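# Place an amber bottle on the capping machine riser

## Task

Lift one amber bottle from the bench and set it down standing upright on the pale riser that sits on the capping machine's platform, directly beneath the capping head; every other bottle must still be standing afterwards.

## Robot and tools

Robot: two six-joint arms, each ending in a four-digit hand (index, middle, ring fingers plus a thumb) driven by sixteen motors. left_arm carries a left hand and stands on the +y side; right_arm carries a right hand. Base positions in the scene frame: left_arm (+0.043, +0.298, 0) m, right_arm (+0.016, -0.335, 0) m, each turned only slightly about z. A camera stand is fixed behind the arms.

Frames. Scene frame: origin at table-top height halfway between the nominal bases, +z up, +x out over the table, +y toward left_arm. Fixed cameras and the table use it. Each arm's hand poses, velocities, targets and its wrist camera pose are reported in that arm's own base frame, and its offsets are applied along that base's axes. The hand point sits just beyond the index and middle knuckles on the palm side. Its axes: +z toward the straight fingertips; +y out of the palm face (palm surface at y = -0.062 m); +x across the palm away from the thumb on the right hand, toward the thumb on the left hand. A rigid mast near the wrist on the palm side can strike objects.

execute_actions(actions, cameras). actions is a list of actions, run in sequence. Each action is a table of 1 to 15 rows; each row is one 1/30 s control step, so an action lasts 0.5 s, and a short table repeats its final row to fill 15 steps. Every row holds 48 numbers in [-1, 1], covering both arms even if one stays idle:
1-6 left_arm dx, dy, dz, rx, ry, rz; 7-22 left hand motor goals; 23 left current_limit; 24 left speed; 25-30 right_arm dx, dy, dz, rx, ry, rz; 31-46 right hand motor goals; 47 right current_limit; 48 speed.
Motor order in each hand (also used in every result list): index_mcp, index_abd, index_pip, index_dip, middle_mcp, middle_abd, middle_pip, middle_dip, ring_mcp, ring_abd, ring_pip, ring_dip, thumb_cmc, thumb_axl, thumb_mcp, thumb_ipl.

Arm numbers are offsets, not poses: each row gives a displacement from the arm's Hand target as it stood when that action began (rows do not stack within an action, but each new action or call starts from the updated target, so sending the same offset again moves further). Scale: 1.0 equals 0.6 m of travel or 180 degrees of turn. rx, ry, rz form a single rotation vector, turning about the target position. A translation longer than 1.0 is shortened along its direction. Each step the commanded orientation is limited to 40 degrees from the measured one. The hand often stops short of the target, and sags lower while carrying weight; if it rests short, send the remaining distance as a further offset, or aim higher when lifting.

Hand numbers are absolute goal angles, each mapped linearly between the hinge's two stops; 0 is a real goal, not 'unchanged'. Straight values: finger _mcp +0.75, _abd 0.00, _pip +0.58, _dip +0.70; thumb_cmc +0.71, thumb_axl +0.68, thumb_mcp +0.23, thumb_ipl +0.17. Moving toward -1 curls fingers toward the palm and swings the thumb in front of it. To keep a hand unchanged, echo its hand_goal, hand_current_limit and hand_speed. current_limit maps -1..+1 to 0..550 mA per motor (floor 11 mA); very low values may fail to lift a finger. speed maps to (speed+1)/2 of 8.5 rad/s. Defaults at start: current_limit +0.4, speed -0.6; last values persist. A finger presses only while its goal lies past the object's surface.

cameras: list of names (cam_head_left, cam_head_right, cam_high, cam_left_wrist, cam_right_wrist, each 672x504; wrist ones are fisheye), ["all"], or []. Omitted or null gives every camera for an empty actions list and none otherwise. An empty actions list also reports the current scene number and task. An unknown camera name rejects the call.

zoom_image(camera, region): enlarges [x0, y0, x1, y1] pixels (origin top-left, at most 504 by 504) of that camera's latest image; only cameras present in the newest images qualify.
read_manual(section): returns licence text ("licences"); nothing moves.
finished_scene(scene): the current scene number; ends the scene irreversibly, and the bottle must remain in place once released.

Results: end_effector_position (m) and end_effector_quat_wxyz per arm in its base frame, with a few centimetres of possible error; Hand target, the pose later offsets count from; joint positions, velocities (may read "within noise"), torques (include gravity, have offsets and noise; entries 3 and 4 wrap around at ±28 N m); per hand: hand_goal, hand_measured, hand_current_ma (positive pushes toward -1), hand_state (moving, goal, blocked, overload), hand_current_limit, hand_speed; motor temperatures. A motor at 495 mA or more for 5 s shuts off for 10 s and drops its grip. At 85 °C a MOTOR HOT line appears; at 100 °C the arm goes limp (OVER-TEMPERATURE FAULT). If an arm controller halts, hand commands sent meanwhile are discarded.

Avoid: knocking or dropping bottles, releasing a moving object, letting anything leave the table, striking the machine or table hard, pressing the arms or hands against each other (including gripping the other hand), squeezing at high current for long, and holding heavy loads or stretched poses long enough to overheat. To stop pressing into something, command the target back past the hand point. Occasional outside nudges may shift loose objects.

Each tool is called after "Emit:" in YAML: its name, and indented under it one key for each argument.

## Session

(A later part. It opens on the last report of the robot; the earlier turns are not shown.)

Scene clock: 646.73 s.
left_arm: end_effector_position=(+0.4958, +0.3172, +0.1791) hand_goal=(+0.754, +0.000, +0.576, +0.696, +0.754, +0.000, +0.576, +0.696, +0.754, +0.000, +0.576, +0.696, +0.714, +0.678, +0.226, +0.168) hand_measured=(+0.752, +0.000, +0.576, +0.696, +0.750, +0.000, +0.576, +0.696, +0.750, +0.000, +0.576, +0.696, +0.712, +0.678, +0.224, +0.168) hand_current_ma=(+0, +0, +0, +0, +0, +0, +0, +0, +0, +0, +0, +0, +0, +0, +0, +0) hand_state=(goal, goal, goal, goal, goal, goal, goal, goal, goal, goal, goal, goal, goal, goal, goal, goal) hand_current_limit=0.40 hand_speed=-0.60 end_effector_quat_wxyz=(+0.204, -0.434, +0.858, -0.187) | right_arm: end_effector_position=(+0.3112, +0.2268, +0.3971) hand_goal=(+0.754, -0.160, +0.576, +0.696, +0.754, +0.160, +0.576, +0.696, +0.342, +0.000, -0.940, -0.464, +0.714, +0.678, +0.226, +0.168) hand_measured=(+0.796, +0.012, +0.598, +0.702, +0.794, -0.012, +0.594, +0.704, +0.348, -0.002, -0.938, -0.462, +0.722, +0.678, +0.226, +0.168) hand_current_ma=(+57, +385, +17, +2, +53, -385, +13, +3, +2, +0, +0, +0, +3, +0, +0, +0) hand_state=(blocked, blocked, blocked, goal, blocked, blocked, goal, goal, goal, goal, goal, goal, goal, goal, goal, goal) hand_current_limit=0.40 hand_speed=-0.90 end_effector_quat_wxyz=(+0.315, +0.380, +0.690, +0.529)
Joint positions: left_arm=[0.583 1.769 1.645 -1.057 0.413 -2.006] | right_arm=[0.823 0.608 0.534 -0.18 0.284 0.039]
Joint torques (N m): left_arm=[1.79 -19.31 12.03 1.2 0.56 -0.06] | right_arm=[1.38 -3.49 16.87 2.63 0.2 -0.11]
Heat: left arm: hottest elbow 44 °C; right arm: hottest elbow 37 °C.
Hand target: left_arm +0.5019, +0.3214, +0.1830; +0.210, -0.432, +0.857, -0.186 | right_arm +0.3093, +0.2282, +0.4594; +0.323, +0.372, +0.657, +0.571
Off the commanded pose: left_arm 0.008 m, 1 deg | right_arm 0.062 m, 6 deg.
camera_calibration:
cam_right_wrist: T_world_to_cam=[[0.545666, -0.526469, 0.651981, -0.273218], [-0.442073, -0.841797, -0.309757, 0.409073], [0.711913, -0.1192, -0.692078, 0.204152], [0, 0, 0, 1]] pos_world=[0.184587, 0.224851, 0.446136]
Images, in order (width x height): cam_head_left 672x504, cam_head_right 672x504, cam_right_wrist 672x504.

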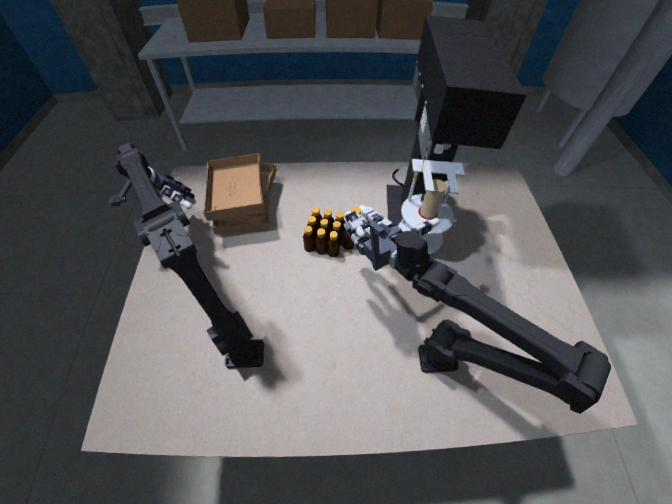

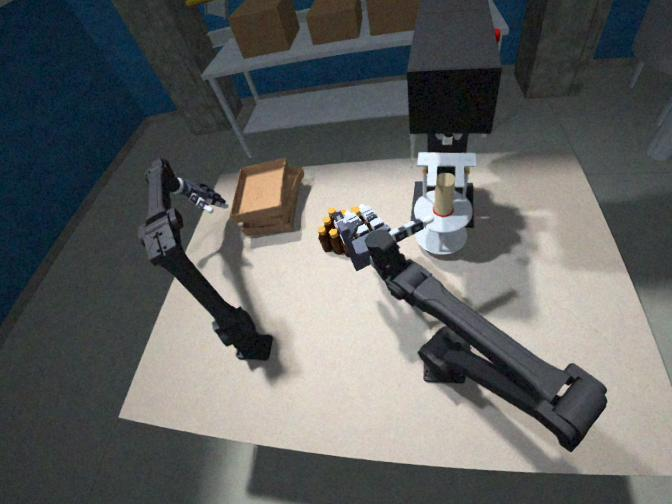

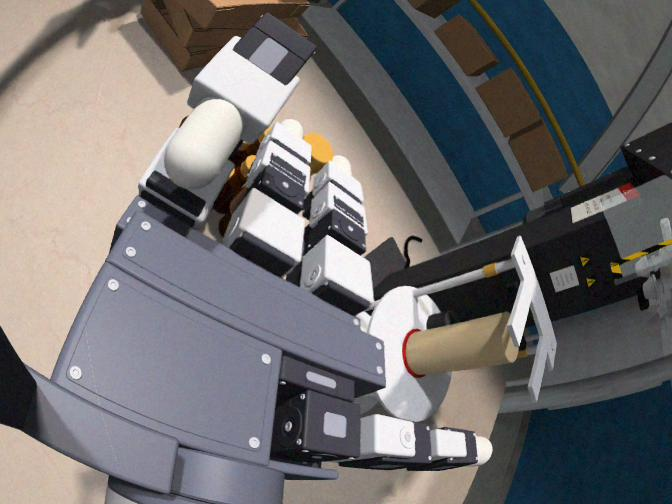

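Emit:
execute_actions:
  actions:
    - [[0,0,0,0,0,0,0.754,0,0.576,0.696,0.754,0,0.576,0.696,0.754,0,0.576,0.696,0.714,0.678,0.226,0.168,0.4,-0.6,-0.0103,-0.04,0.0222,0.0015,-0.0053,-0.0274,0.754,-0.16,0.576,0.696,0.754,0.16,0.576,0.696,0.342,0,-0.94,-0.464,0.714,0.678,0.226,0.168,0.4,-0.9]]
    - [[0,0,0,0,0,0,0.754,0,0.576,0.696,0.754,0,0.576,0.696,0.754,0,0.576,0.696,0.714,0.678,0.226,0.168,0.4,-0.6,-0.0103,-0.0625,0.0222,0.0015,-0.0053,-0.0274,0.754,-0.16,0.576,0.696,0.754,0.16,0.576,0.696,0.342,0,-0.94,-0.464,0.714,0.678,0.226,0.168,0.4,-0.9]]
    - [[0,0,0,0,0,0,0.754,0,0.576,0.696,0.754,0,0.576,0.696,0.754,0,0.576,0.696,0.714,0.678,0.226,0.168,0.4,-0.6,-0.0103,-0.0625,0.0222,0.0015,-0.0053,-0.0274,0.754,-0.16,0.576,0.696,0.754,0.16,0.576,0.696,0.342,0,-0.94,-0.464,0.714,0.678,0.226,0.168,0.4,-0.9]]
    - [[0,0,0,0,0,0,0.754,0,0.576,0.696,0.754,0,0.576,0.696,0.754,0,0.576,0.696,0.714,0.678,0.226,0.168,0.4,-0.6,-0.0103,-0.0625,0.0222,0.0015,-0.0053,-0.0274,0.754,-0.16,0.576,0.696,0.754,0.16,0.576,0.696,0.342,0,-0.94,-0.464,0.714,0.678,0.226,0.168,0.4,-0.9]]
  cameras: ["cam_head_left","cam_right_wrist"]

Scene clock: 705.60 s.
left_arm: end_effector_position=(+0.4958, +0.3172, +0.1791) hand_goal=(+0.754, +0.000, +0.576, +0.696, +0.754, +0.000, +0.576, +0.696, +0.754, +0.000, +0.576, +0.696, +0.714, +0.678, +0.226, +0.168) hand_measured=(+0.752, +0.000, +0.576, +0.696, +0.750, +0.000, +0.576, +0.696, +0.750, +0.000, +0.576, +0.696, +0.712, +0.678, +0.224, +0.168) hand_current_ma=(+0, +0, +0, +0, +0, +0, +0, +0, +0, +0, +0, +0, +0, +0, +0, +0) hand_state=(goal, goal, goal, goal, goal, goal, goal, goal, goal, goal, goal, goal, goal, goal, goal, goal) hand_current_limit=0.40 hand_speed=-0.60 end_effector_quat_wxyz=(+0.204, -0.434, +0.858, -0.187) | right_arm: end_effector_position=(+0.2936, +0.1019, +0.4535) hand_goal=(+0.754, -0.160, +0.576, +0.696, +0.754, +0.160, +0.576, +0.696, +0.342, +0.000, -0.940, -0.464, +0.714, +0.678, +0.226, +0.168) hand_measured=(+0.808, +0.008, +0.606, +0.706, +0.806, -0.012, +0.600, +0.708, +0.348, -0.002, -0.938, -0.462, +0.722, +0.678, +0.226, +0.168) hand_current_ma=(+87, +385, +29, +5, +81, -385, +21, +6, +2, +0, +0, +0, +3, +0, +0, +0) hand_state=(blocked, blocked, blocked, goal, blocked, blocked, blocked, goal, goal, goal, goal, goal, goal, goal, goal, goal) hand_current_limit=0.40 hand_speed=-0.90 end_effector_quat_wxyz=(+0.419, +0.472, +0.600, +0.491)
Joint positions: left_arm=[0.583 1.769 1.645 -1.057 0.413 -2.006] | right_arm=[0.666 0.361 0.581 -0.406 0.461 0.043]
Joint torques (N m): left_arm=[1.85 -19.25 12.01 1.21 0.56 -0.06] | right_arm=[0.15 -1.03 16.57 2.5 0.04 -0.33]
Motor temperatures (°C): left_arm=[25 39 44 27 24 25] | right_arm=[32 29 45 26 24 27]
Heat: left arm: hottest elbow 44 °C; right arm: hottest elbow 45 °C.
Hand target: left_arm +0.5019, +0.3214, +0.1830; +0.210, -0.432, +0.857, -0.186 | right_arm +0.2846, +0.0916, +0.5127; +0.434, +0.463, +0.567, +0.525
Off the commanded pose: left_arm 0.008 m, 1 deg | right_arm 0.061 m, 6 deg.
camera_calibration:
cam_right_wrist: T_world_to_cam=[[0.293681, -0.68069, 0.671128, -0.285188], [-0.665512, -0.649581, -0.367612, 0.38579], [0.686182, -0.338683, -0.643777, 0.248899], [0, 0, 0, 1]] pos_world=[0.169713, 0.140775, 0.493454]
Images, in order (width x height): cam_head_left 672x504, cam_right_wrist 672x504.

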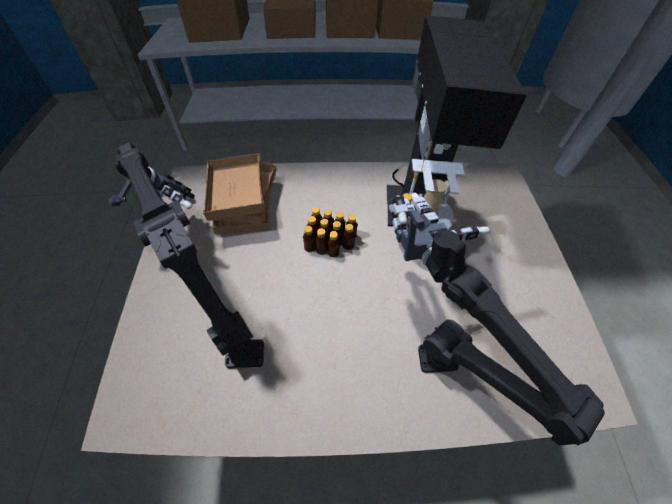

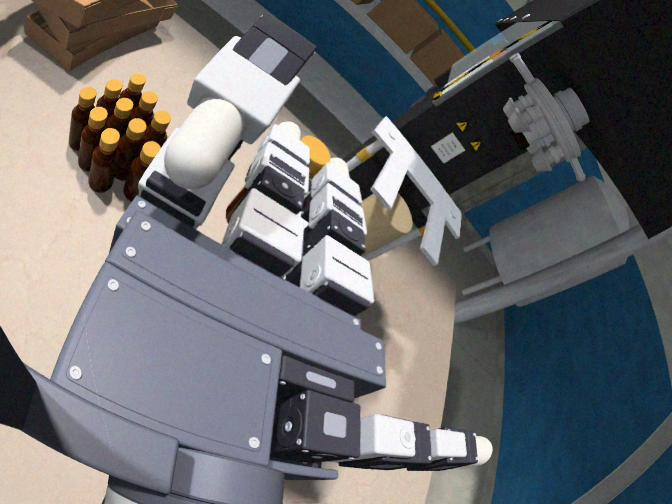

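Emit:
zoom_image:
  camera: "cam_right_wrist"
  region: [360, 20, 640, 280]

Emit:
zoom_image:
  camera: "cam_right_wrist"
  region: [200, 80, 380, 250]

Emit:
zoom_image:
  camera: "cam_head_left"
  region: [370, 150, 490, 270]

Scaled by 1.800 from the camera's 672x504 image, which has a finer 960x720 frame.

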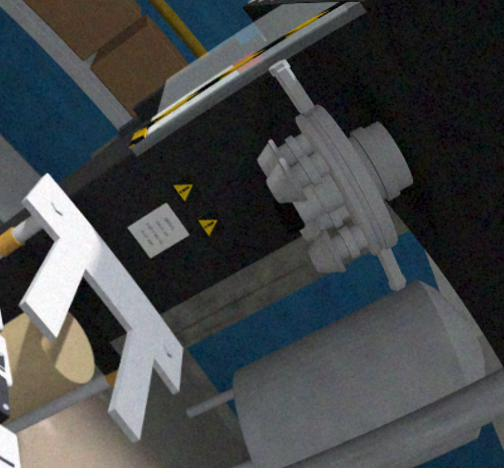

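Scaled by 2.800 from the camera's 672x504 image, which has a finer 960x720 frame.

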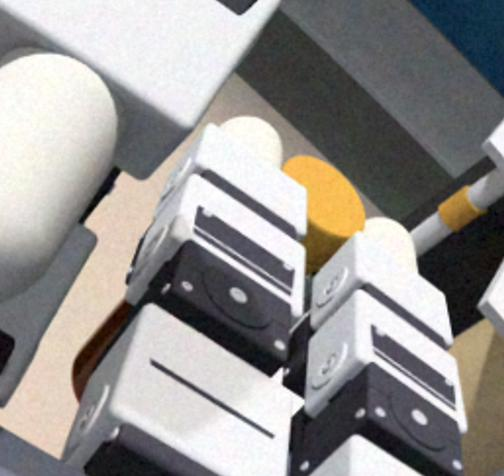

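Scaled by 4.200 from the camera's 672x504 image, which has a finer 960x720 frame.

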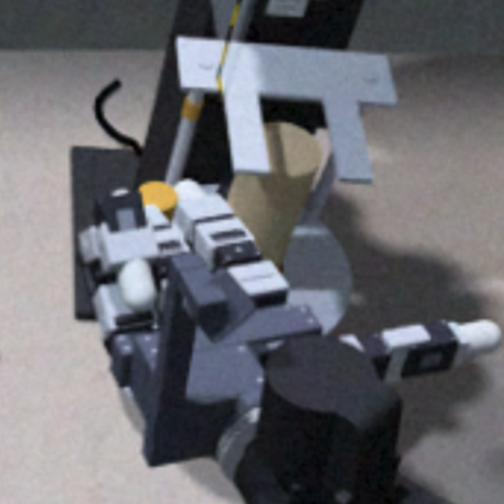

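Emit:
execute_actions:
  actions:
    - [[0,0,0,0,0,0,0.754,0,0.576,0.696,0.754,0,0.576,0.696,0.754,0,0.576,0.696,0.714,0.678,0.226,0.168,0.4,-0.6,-0.012,-0.0548,0.0167,0,0,-0.0183,0.71,-0.16,0.576,0.696,0.71,0.16,0.576,0.696,0.342,0,-0.94,-0.464,0.714,0.678,0.226,0.168,0.4,-0.9]]
    - [[0,0,0,0,0,0,0.754,0,0.576,0.696,0.754,0,0.576,0.696,0.754,0,0.576,0.696,0.714,0.678,0.226,0.168,0.4,-0.6,-0.012,-0.0548,0.0167,0,0,-0.0183,0.71,-0.16,0.576,0.696,0.71,0.16,0.576,0.696,0.342,0,-0.94,-0.464,0.714,0.678,0.226,0.168,0.4,-0.9]]
    - [[0,0,0,0,0,0,0.754,0,0.576,0.696,0.754,0,0.576,0.696,0.754,0,0.576,0.696,0.714,0.678,0.226,0.168,0.4,-0.6,-0.012,-0.0548,0.0167,0,0,-0.0183,0.71,-0.16,0.576,0.696,0.71,0.16,0.576,0.696,0.342,0,-0.94,-0.464,0.714,0.678,0.226,0.168,0.4,-0.9]]
  cameras: ["cam_head_left","cam_head_right","cam_high","cam_right_wrist"]

Emit:
zoom_image:
  camera: "cam_head_right"
  region: [390, 110, 500, 220]

Emit:
zoom_image:
  camera: "cam_head_left"
  region: [380, 120, 490, 230]

Emit:
zoom_image:
  camera: "cam_right_wrist"
  region: [180, 0, 520, 260]

Scene clock: 752.97 s.
left_arm: end_effector_position=(+0.4958, +0.3172, +0.1791) hand_goal=(+0.754, +0.000, +0.576, +0.696, +0.754, +0.000, +0.576, +0.696, +0.754, +0.000, +0.576, +0.696, +0.714, +0.678, +0.226, +0.168) hand_measured=(+0.752, +0.000, +0.576, +0.696, +0.750, +0.000, +0.576, +0.696, +0.750, +0.000, +0.576, +0.696, +0.712, +0.678, +0.224, +0.168) hand_current_ma=(+0, +0, +0, +0, +0, +0, +0, +0, +0, +0, +0, +0, +0, +0, +0, +0) hand_state=(goal, goal, goal, goal, goal, goal, goal, goal, goal, goal, goal, goal, goal, goal, goal, goal) hand_current_limit=0.40 hand_speed=-0.60 end_effector_quat_wxyz=(+0.204, -0.434, +0.858, -0.187) | right_arm: end_effector_position=(+0.2820, -0.0016, +0.4827) hand_goal=(+0.710, -0.160, +0.576, +0.696, +0.710, +0.160, +0.576, +0.696, +0.342, +0.000, -0.940, -0.464, +0.714, +0.678, +0.226, +0.168) hand_measured=(+0.760, +0.008, +0.602, +0.706, +0.764, -0.012, +0.602, +0.708, +0.348, -0.002, -0.938, -0.462, +0.722, +0.678, +0.226, +0.168) hand_current_ma=(+75, +385, +25, +5, +88, -385, +23, +7, +2, +0, +0, +0, +3, +0, +0, +0) hand_state=(blocked, blocked, blocked, goal, blocked, blocked, blocked, goal, goal, goal, goal, goal, goal, goal, goal, goal) hand_current_limit=0.40 hand_speed=-0.90 end_effector_quat_wxyz=(+0.449, +0.533, +0.552, +0.458)
Joint positions: left_arm=[0.583 1.769 1.645 -1.057 0.413 -2.006] | right_arm=[0.166 0.257 0.662 -0.586 0.138 0.017]
Joint torques (N m): left_arm=[1.85 -19.25 12.03 1.22 0.56 -0.06] | right_arm=[0.03 -0.21 16.34 2.78 -0.06 -0.36]
Motor temperatures (°C): left_arm=[25 39 45 27 24 25] | right_arm=[32 29 55 25 24 27]
Heat: left arm: hottest elbow 45 °C; right arm: hottest elbow 55 °C.
Hand target: left_arm +0.5019, +0.3214, +0.1830; +0.210, -0.432, +0.857, -0.186 | right_arm +0.2630, -0.0070, +0.5427; +0.478, +0.510, +0.525, +0.486
Off the commanded pose: left_arm 0.008 m, 1 deg | right_arm 0.063 m, 6 deg.
camera_calibration:
cam_right_wrist: T_world_to_cam=[[0.177852, -0.742835, 0.645418, -0.326764], [-0.774433, -0.510317, -0.373938, 0.35561], [0.607142, -0.433327, -0.666037, 0.273509], [0, 0, 0, 1]] pos_world=[0.167453, 0.0572603, 0.526043]
Images, in order (width x height): cam_head_left 672x504, cam_head_right 672x504, cam_high 672x504, cam_right_wrist 672x504.

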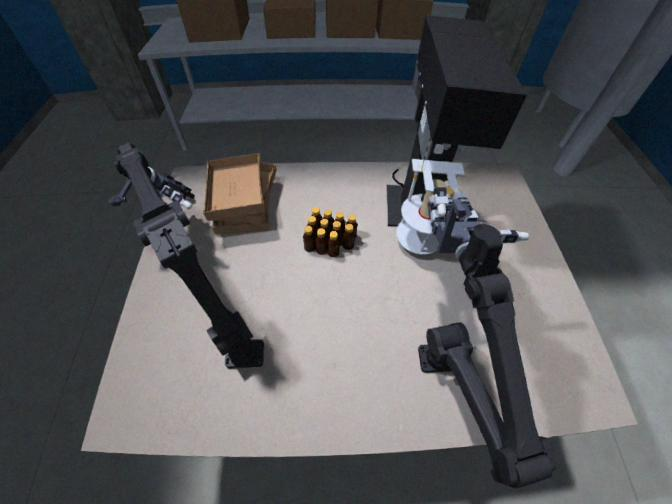

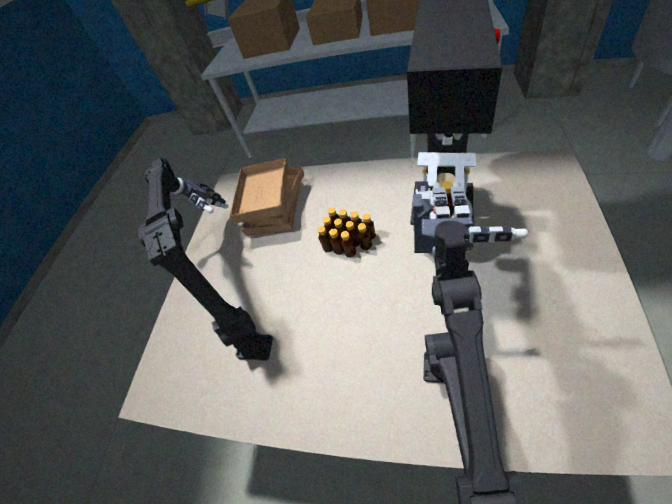

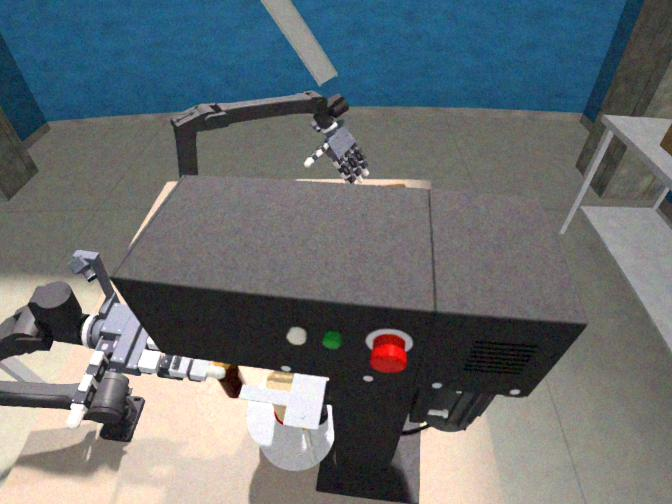

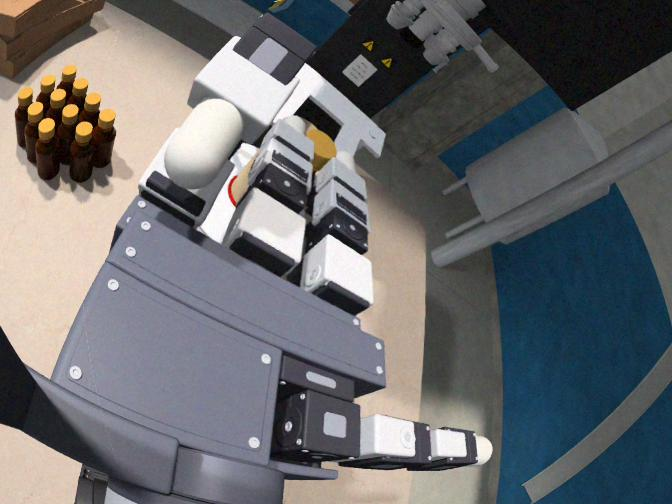

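Scaled by 4.582 from the camera's 672x504 image, which has a finer 960x720 frame.

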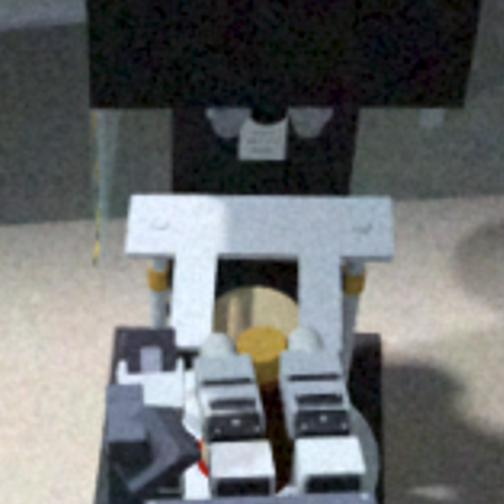

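Scaled by 4.582 from the camera's 672x504 image, which has a finer 960x720 frame.

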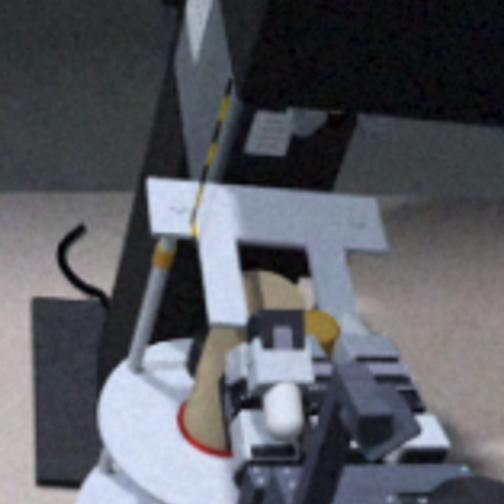

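Scaled by 1.482 from the camera's 672x504 image, which has a finer 960x720 frame.

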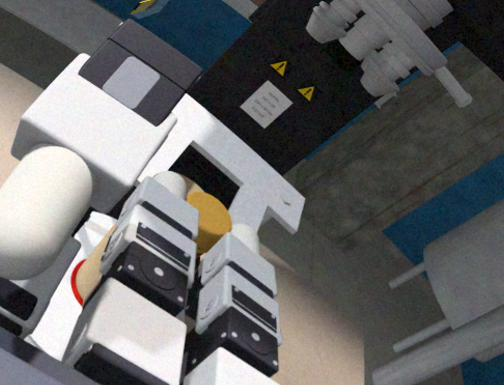

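Emit:
execute_actions:
  actions:
    - [[0,0,0,0,0,0,0.754,0,0.576,0.696,0.754,0,0.576,0.696,0.754,0,0.576,0.696,0.714,0.678,0.226,0.168,0.4,-0.6,0,-0.01,0.045,0,0,0,0.71,-0.16,0.576,0.696,0.71,0.16,0.576,0.696,0.342,0,-0.94,-0.464,0.714,0.678,0.226,0.168,0.4,-0.9]]
    - [[0,0,0,0,0,0,0.754,0,0.576,0.696,0.754,0,0.576,0.696,0.754,0,0.576,0.696,0.714,0.678,0.226,0.168,0.4,-0.6,0,0,0.045,0,0,0,0.71,-0.16,0.576,0.696,0.71,0.16,0.576,0.696,0.342,0,-0.94,-0.464,0.714,0.678,0.226,0.168,0.4,-0.9]]
  cameras: ["cam_head_left","cam_head_right","cam_right_wrist"]

Emit:
zoom_image:
  camera: "cam_head_right"
  region: [390, 110, 500, 220]

Emit:
zoom_image:
  camera: "cam_head_left"
  region: [380, 120, 490, 230]

Emit:
zoom_image:
  camera: "cam_right_wrist"
  region: [180, 0, 520, 260]

Scene clock: 771.90 s.
left_arm: end_effector_position=(+0.4958, +0.3172, +0.1791) hand_goal=(+0.754, +0.000, +0.576, +0.696, +0.754, +0.000, +0.576, +0.696, +0.754, +0.000, +0.576, +0.696, +0.714, +0.678, +0.226, +0.168) hand_measured=(+0.752, +0.000, +0.576, +0.696, +0.750, +0.000, +0.576, +0.696, +0.750, +0.000, +0.576, +0.696, +0.712, +0.678, +0.224, +0.168) hand_current_ma=(+0, +0, +0, +0, +0, +0, +0, +0, +0, +0, +0, +0, +0, +0, +0, +0) hand_state=(goal, goal, goal, goal, goal, goal, goal, goal, goal, goal, goal, goal, goal, goal, goal, goal) hand_current_limit=0.40 hand_speed=-0.60 end_effector_quat_wxyz=(+0.204, -0.434, +0.858, -0.187) | right_arm: end_effector_position=(+0.2804, -0.0101, +0.5422) hand_goal=(+0.710, -0.160, +0.576, +0.696, +0.710, +0.160, +0.576, +0.696, +0.342, +0.000, -0.940, -0.464, +0.714, +0.678, +0.226, +0.168) hand_measured=(+0.762, +0.008, +0.604, +0.706, +0.764, -0.012, +0.602, +0.708, +0.348, -0.002, -0.938, -0.462, +0.722, +0.678, +0.226, +0.168) hand_current_ma=(+84, +385, +28, +5, +88, -385, +23, +7, +2, +0, +0, +0, +3, +0, +0, +0) hand_state=(blocked, blocked, blocked, goal, blocked, blocked, blocked, goal, goal, goal, goal, goal, goal, goal, goal, goal) hand_current_limit=0.40 hand_speed=-0.90 end_effector_quat_wxyz=(+0.449, +0.533, +0.547, +0.464)
Joint positions: left_arm=[0.583 1.769 1.645 -1.057 0.413 -2.006] | right_arm=[0.084 0.331 0.827 -0.662 0.053 0.013]
Joint torques (N m): left_arm=[1.85 -19.31 12.03 1.21 0.56 -0.06] | right_arm=[0.21 0.62 15.8 2.74 -0.1 -0.34]
Heat: left arm: hottest elbow 45 °C; right arm: hottest elbow 51 °C.
Hand target: left_arm +0.5019, +0.3214, +0.1830; +0.210, -0.432, +0.857, -0.186 | right_arm +0.2630, -0.0130, +0.5967; +0.478, +0.510, +0.525, +0.486
Off the commanded pose: left_arm 0.008 m, 1 deg | right_arm 0.057 m, 5 deg.
camera_calibration:
cam_right_wrist: T_world_to_cam=[[0.170674, -0.750182, 0.638825, -0.365755], [-0.769259, -0.506587, -0.389371, 0.379208], [0.615719, -0.424967, -0.663546, 0.306742], [0, 0, 0, 1]] pos_world=[0.165267, 0.048074, 0.584843]
Images, in order (width x height): cam_head_left 672x504, cam_head_right 672x504, cam_right_wrist 672x504.

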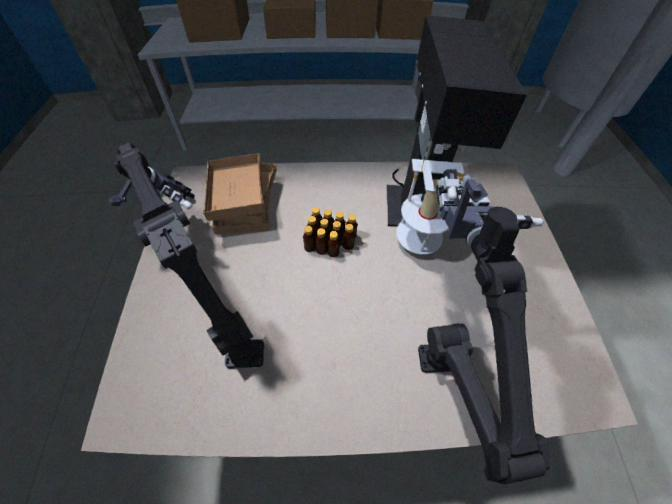

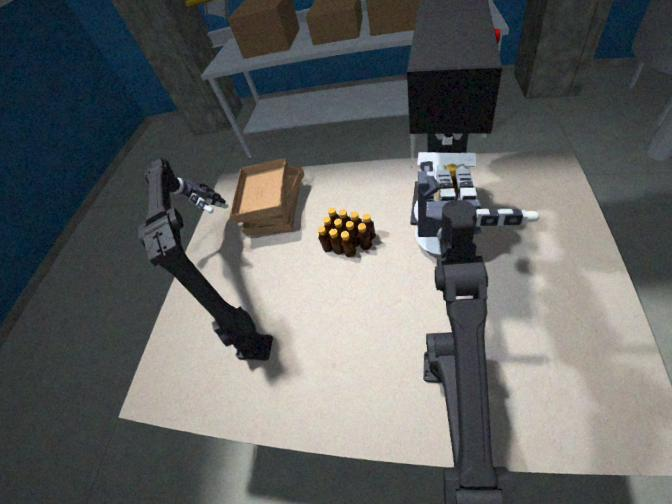

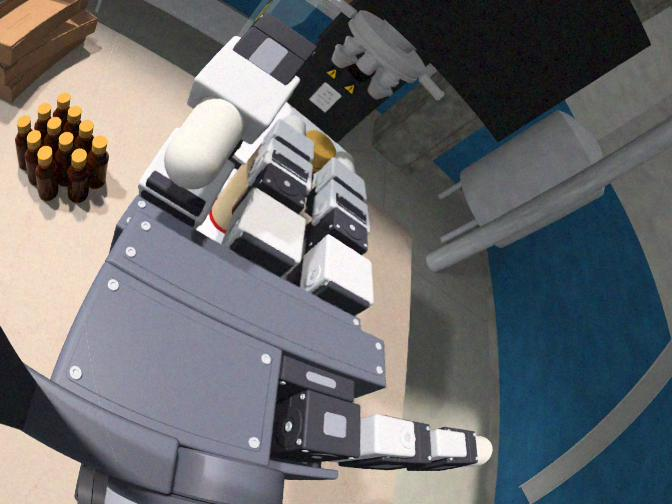

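Scaled by 4.582 from the camera's 672x504 image, which has a finer 960x720 frame.

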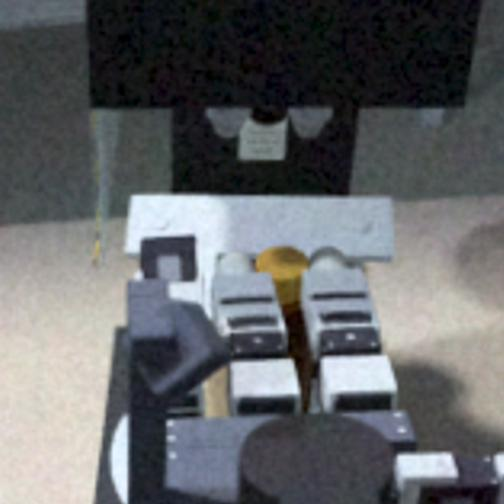

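Scaled by 4.582 from the camera's 672x504 image, which has a finer 960x720 frame.

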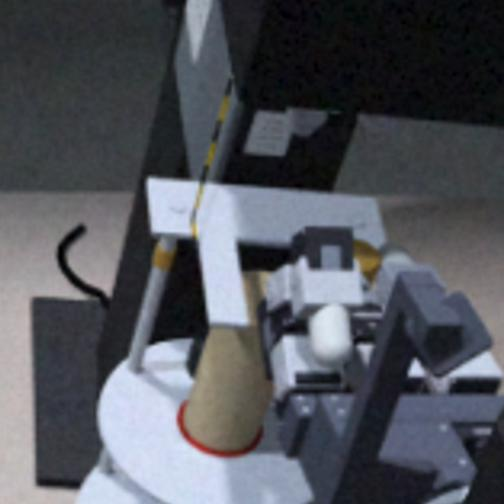

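Scaled by 1.482 from the camera's 672x504 image, which has a finer 960x720 frame.

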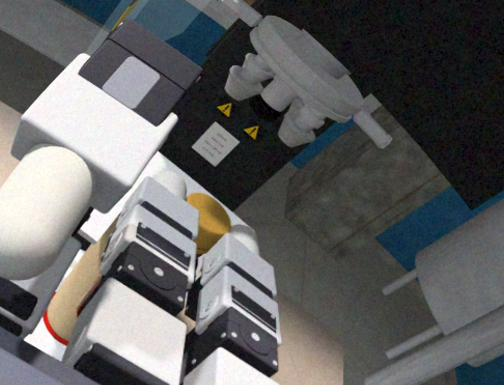

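Emit:
execute_actions:
  actions:
    - [[0,0,0,0,0,0,0.754,0,0.576,0.696,0.754,0,0.576,0.696,0.754,0,0.576,0.696,0.714,0.678,0.226,0.168,0.4,-0.6,0,0,-0.02,0,0,0,0.71,-0.16,0.576,0.696,0.71,0.16,0.576,0.696,0.342,0,-0.94,-0.464,0.714,0.678,0.226,0.168,0.4,-0.9]]
  cameras: ["cam_head_left","cam_head_right"]

Scene clock: 799.17 s.
left_arm: end_effector_position=(+0.4958, +0.3172, +0.1791) hand_goal=(+0.754, +0.000, +0.576, +0.696, +0.754, +0.000, +0.576, +0.696, +0.754, +0.000, +0.576, +0.696, +0.714, +0.678, +0.226, +0.168) hand_measured=(+0.752, +0.000, +0.576, +0.696, +0.750, +0.000, +0.576, +0.696, +0.750, +0.000, +0.576, +0.696, +0.712, +0.678, +0.224, +0.168) hand_current_ma=(+0, +0, +0, +0, +0, +0, +0, +0, +0, +0, +0, +0, +0, +0, +0, +0) hand_state=(goal, goal, goal, goal, goal, goal, goal, goal, goal, goal, goal, goal, goal, goal, goal, goal) hand_current_limit=0.40 hand_speed=-0.60 end_effector_quat_wxyz=(+0.204, -0.434, +0.858, -0.187) | right_arm: end_effector_position=(+0.2804, -0.0104, +0.5422) hand_goal=(+0.710, -0.160, +0.576, +0.696, +0.710, +0.160, +0.576, +0.696, +0.342, +0.000, -0.940, -0.464, +0.714, +0.678, +0.226, +0.168) hand_measured=(+0.762, +0.008, +0.604, +0.706, +0.764, -0.012, +0.602, +0.708, +0.348, -0.002, -0.938, -0.462, +0.722, +0.678, +0.226, +0.168) hand_current_ma=(+84, +385, +28, +5, +88, -385, +23, +7, +2, +0, +0, +0, +3, +0, +0, +0) hand_state=(blocked, blocked, blocked, goal, blocked, blocked, blocked, goal, goal, goal, goal, goal, goal, goal, goal, goal) hand_current_limit=0.40 hand_speed=-0.90 end_effector_quat_wxyz=(+0.449, +0.533, +0.546, +0.464)
Joint positions: left_arm=[0.583 1.769 1.645 -1.057 0.413 -2.006] | right_arm=[0.081 0.331 0.827 -0.662 0.05 0.013]
Joint torques (N m): left_arm=[1.79 -19.31 12.03 1.21 0.56 -0.06] | right_arm=[0.21 -0.21 13.08 3.48 -0.09 -0.34]
Heat: left arm: hottest elbow 45 °C; right arm: hottest elbow 51 °C.
Hand target: left_arm +0.5019, +0.3214, +0.1830; +0.210, -0.432, +0.857, -0.186 | right_arm +0.2630, -0.0130, +0.5847; +0.478, +0.510, +0.525, +0.486
Off the commanded pose: left_arm 0.008 m, 1 deg | right_arm 0.046 m, 5 deg.
Images, in order (width x height): cam_head_left 672x504, cam_head_right 672x504.

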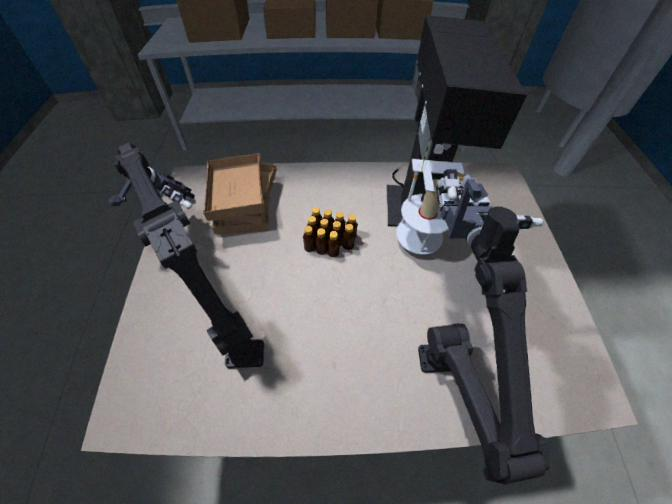

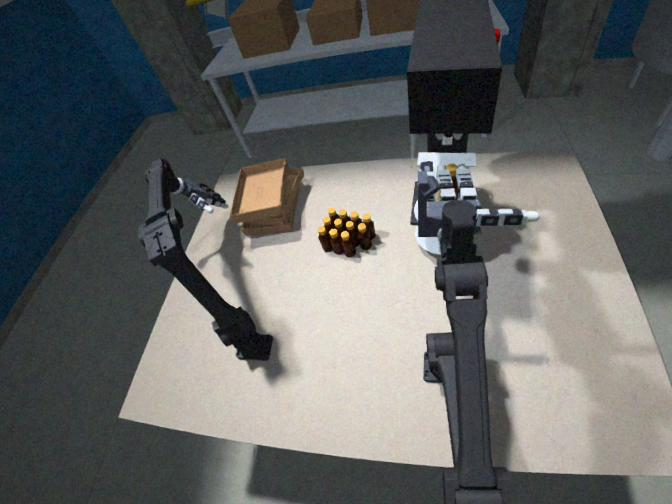

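Emit:
execute_actions:
  actions:
    - [[0,0,0,0,0,0,0.754,0,0.576,0.696,0.754,0,0.576,0.696,0.754,0,0.576,0.696,0.714,0.678,0.226,0.168,0.4,-0.6,0.05,0,-0.008,0,0,0,0.71,-0.16,0.576,0.696,0.71,0.16,0.576,0.696,0.342,0,-0.94,-0.464,0.714,0.678,0.226,0.168,0.4,-0.9]]
  cameras: ["cam_head_left","cam_head_right"]

Emit:
zoom_image:
  camera: "cam_head_left"
  region: [380, 120, 490, 230]

Emit:
zoom_image:
  camera: "cam_head_right"
  region: [390, 110, 500, 220]

Scene clock: 810.50 s.
left_arm: end_effector_position=(+0.4958, +0.3172, +0.1791) hand_goal=(+0.754, +0.000, +0.576, +0.696, +0.754, +0.000, +0.576, +0.696, +0.754, +0.000, +0.576, +0.696, +0.714, +0.678, +0.226, +0.168) hand_measured=(+0.752, +0.000, +0.576, +0.696, +0.750, +0.000, +0.576, +0.696, +0.750, +0.000, +0.576, +0.696, +0.712, +0.678, +0.224, +0.168) hand_current_ma=(+0, +0, +0, +0, +0, +0, +0, +0, +0, +0, +0, +0, +0, +0, +0, +0) hand_state=(goal, goal, goal, goal, goal, goal, goal, goal, goal, goal, goal, goal, goal, goal, goal, goal) hand_current_limit=0.40 hand_speed=-0.60 end_effector_quat_wxyz=(+0.204, -0.434, +0.858, -0.187) | right_arm: end_effector_position=(+0.3052, -0.0106, +0.5406) hand_goal=(+0.710, -0.160, +0.576, +0.696, +0.710, +0.160, +0.576, +0.696, +0.342, +0.000, -0.940, -0.464, +0.714, +0.678, +0.226, +0.168) hand_measured=(+0.762, +0.008, +0.604, +0.706, +0.764, -0.012, +0.602, +0.708, +0.348, -0.002, -0.938, -0.462, +0.722, +0.678, +0.226, +0.168) hand_current_ma=(+84, +385, +28, +5, +88, -385, +23, +7, +2, +0, +0, +0, +3, +0, +0, +0) hand_state=(blocked, blocked, blocked, goal, blocked, blocked, blocked, goal, goal, goal, goal, goal, goal, goal, goal, goal) hand_current_limit=0.40 hand_speed=-0.90 end_effector_quat_wxyz=(+0.448, +0.534, +0.547, +0.464)
Joint positions: left_arm=[0.583 1.769 1.645 -1.057 0.413 -2.006] | right_arm=[0.061 0.398 0.827 -0.598 0.03 0.011]
Joint torques (N m): left_arm=[1.79 -19.31 12.01 1.2 0.56 -0.06] | right_arm=[0.21 -0.62 12.19 4.18 -0.04 -0.34]
Motor temperatures (°C): left_arm=[25 39 45 27 24 25] | right_arm=[32 29 50 25 24 27]
Heat: left arm: hottest elbow 45 °C; right arm: hottest elbow 50 °C.
Hand target: left_arm +0.5019, +0.3214, +0.1830; +0.210, -0.432, +0.857, -0.186 | right_arm +0.2931, -0.0129, +0.5798; +0.478, +0.510, +0.525, +0.486
Off the commanded pose: left_arm 0.008 m, 1 deg | right_arm 0.041 m, 6 deg.
Images, in order (width x height): cam_head_left 672x504, cam_head_right 672x504.

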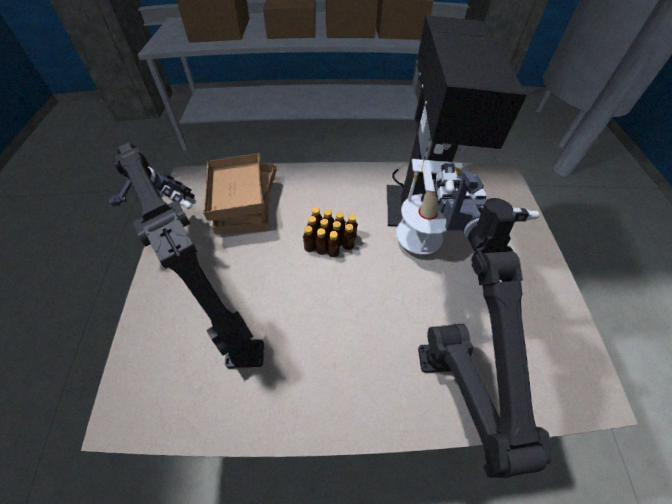

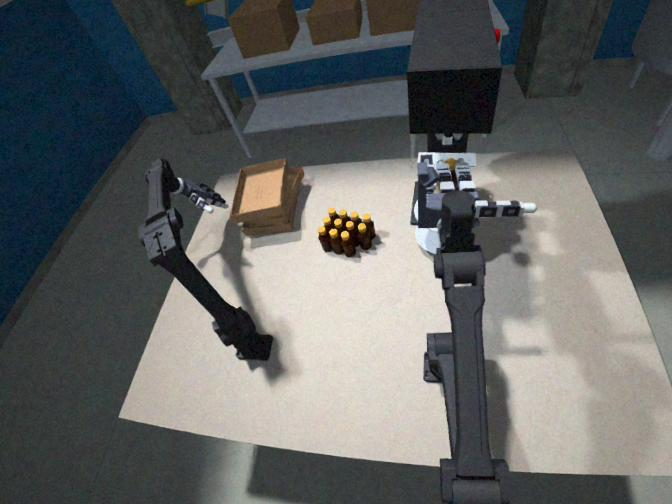

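Scaled by 4.582 from the camera's 672x504 image, which has a finer 960x720 frame.

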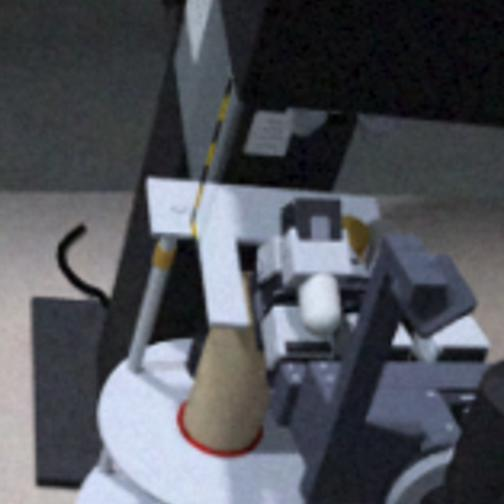

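Scaled by 4.582 from the camera's 672x504 image, which has a finer 960x720 frame.

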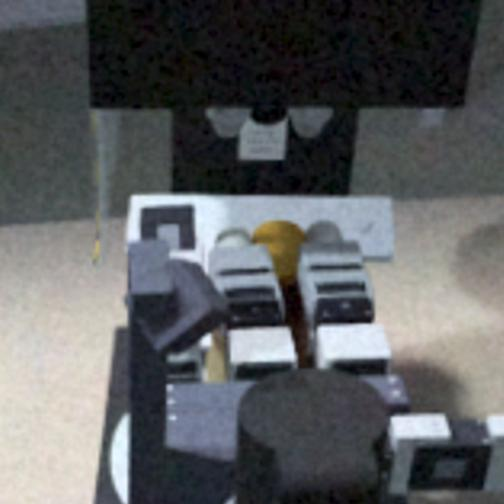

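Emit:
execute_actions:
  actions:
    - [[0,0,0,0,0,0,0.754,0,0.576,0.696,0.754,0,0.576,0.696,0.754,0,0.576,0.696,0.714,0.678,0.226,0.168,0.4,-0.6,0.05,0.001,0,0,0,0,0.71,-0.16,0.576,0.696,0.71,0.16,0.576,0.696,0.342,0,-0.94,-0.464,0.714,0.678,0.226,0.168,0.4,-0.9]]
  cameras: ["cam_head_left","cam_head_right","cam_high"]

Emit:
zoom_image:
  camera: "cam_head_left"
  region: [380, 120, 490, 230]

Emit:
zoom_image:
  camera: "cam_head_right"
  region: [390, 110, 500, 220]

Scene clock: 854.40 s.
left_arm: end_effector_position=(+0.4958, +0.3172, +0.1791) hand_goal=(+0.754, +0.000, +0.576, +0.696, +0.754, +0.000, +0.576, +0.696, +0.754, +0.000, +0.576, +0.696, +0.714, +0.678, +0.226, +0.168) hand_measured=(+0.752, +0.000, +0.576, +0.696, +0.750, +0.000, +0.576, +0.696, +0.750, +0.000, +0.576, +0.696, +0.712, +0.678, +0.224, +0.168) hand_current_ma=(+0, +0, +0, +0, +0, +0, +0, +0, +0, +0, +0, +0, +0, +0, +0, +0) hand_state=(goal, goal, goal, goal, goal, goal, goal, goal, goal, goal, goal, goal, goal, goal, goal, goal) hand_current_limit=0.40 hand_speed=-0.60 end_effector_quat_wxyz=(+0.204, -0.434, +0.858, -0.187) | right_arm: end_effector_position=(+0.3368, -0.0096, +0.5342) hand_goal=(+0.710, -0.160, +0.576, +0.696, +0.710, +0.160, +0.576, +0.696, +0.342, +0.000, -0.940, -0.464, +0.714, +0.678, +0.226, +0.168) hand_measured=(+0.762, +0.008, +0.604, +0.706, +0.764, -0.012, +0.602, +0.708, +0.348, -0.002, -0.938, -0.462, +0.722, +0.678, +0.226, +0.168) hand_current_ma=(+84, +385, +28, +5, +85, -385, +22, +7, +2, +0, +0, +0, +3, +0, +0, +0) hand_state=(blocked, blocked, blocked, goal, blocked, blocked, blocked, goal, goal, goal, goal, goal, goal, goal, goal, goal) hand_current_limit=0.40 hand_speed=-0.90 end_effector_quat_wxyz=(+0.444, +0.536, +0.550, +0.461)
Joint positions: left_arm=[0.583 1.769 1.645 -1.057 0.413 -2.006] | right_arm=[0.055 0.482 0.827 -0.525 0.023 0.011]
Joint torques (N m): left_arm=[1.85 -19.31 12 1.2 0.56 -0.06] | right_arm=[0.03 -2.14 13 4.23 -0.06 -0.34]
Heat: left arm: hottest elbow 45 °C; right arm: hottest elbow 47 °C.
Hand target: left_arm +0.5019, +0.3214, +0.1830; +0.210, -0.432, +0.857, -0.186 | right_arm +0.3229, -0.0123, +0.5799; +0.478, +0.510, +0.525, +0.486
Off the commanded pose: left_arm 0.008 m, 1 deg | right_arm 0.048 m, 6 deg.
Images, in order (width x height): cam_head_left 672x504, cam_head_right 672x504, cam_high 672x504.

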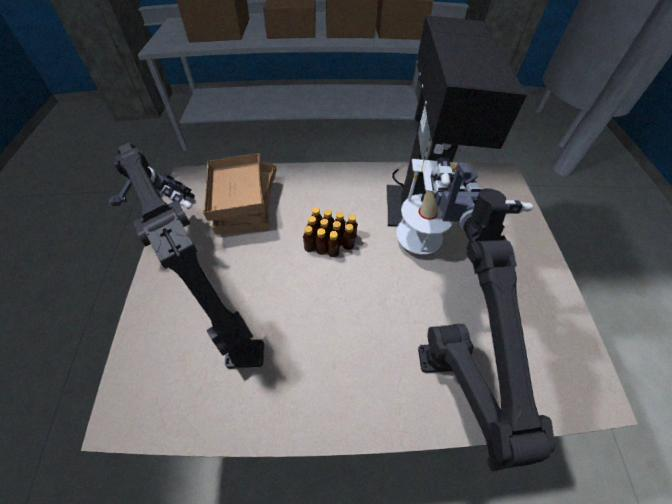

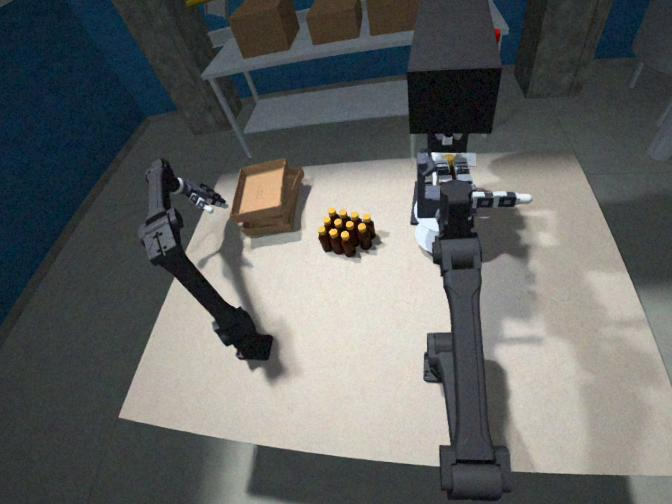

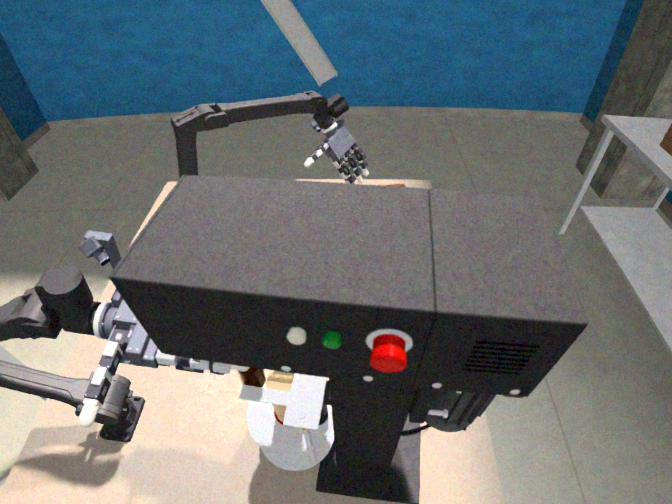

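Scaled by 4.582 from the camera's 672x504 image, which has a finer 960x720 frame.

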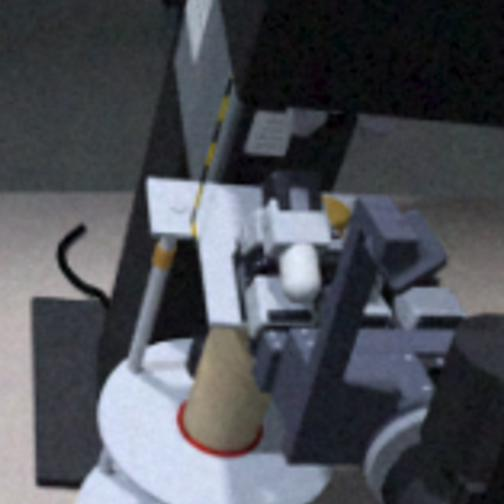

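Scaled by 4.582 from the camera's 672x504 image, which has a finer 960x720 frame.

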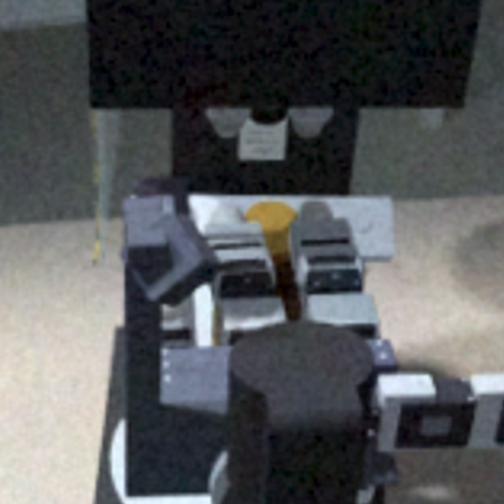

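Emit:
zoom_image:
  camera: "cam_high"
  region: [210, 340, 330, 460]

Scaled by 4.200 from the camera's 672x504 image, which has a finer 960x720 frame.

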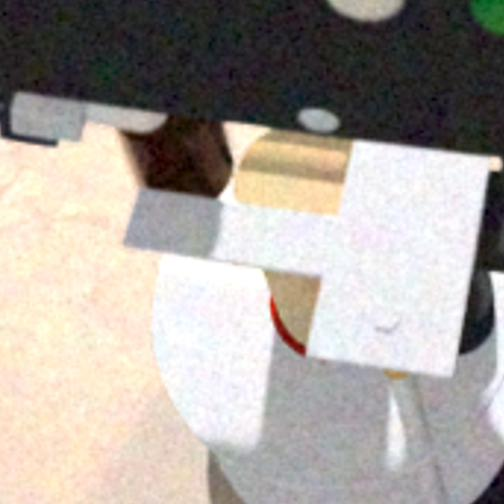

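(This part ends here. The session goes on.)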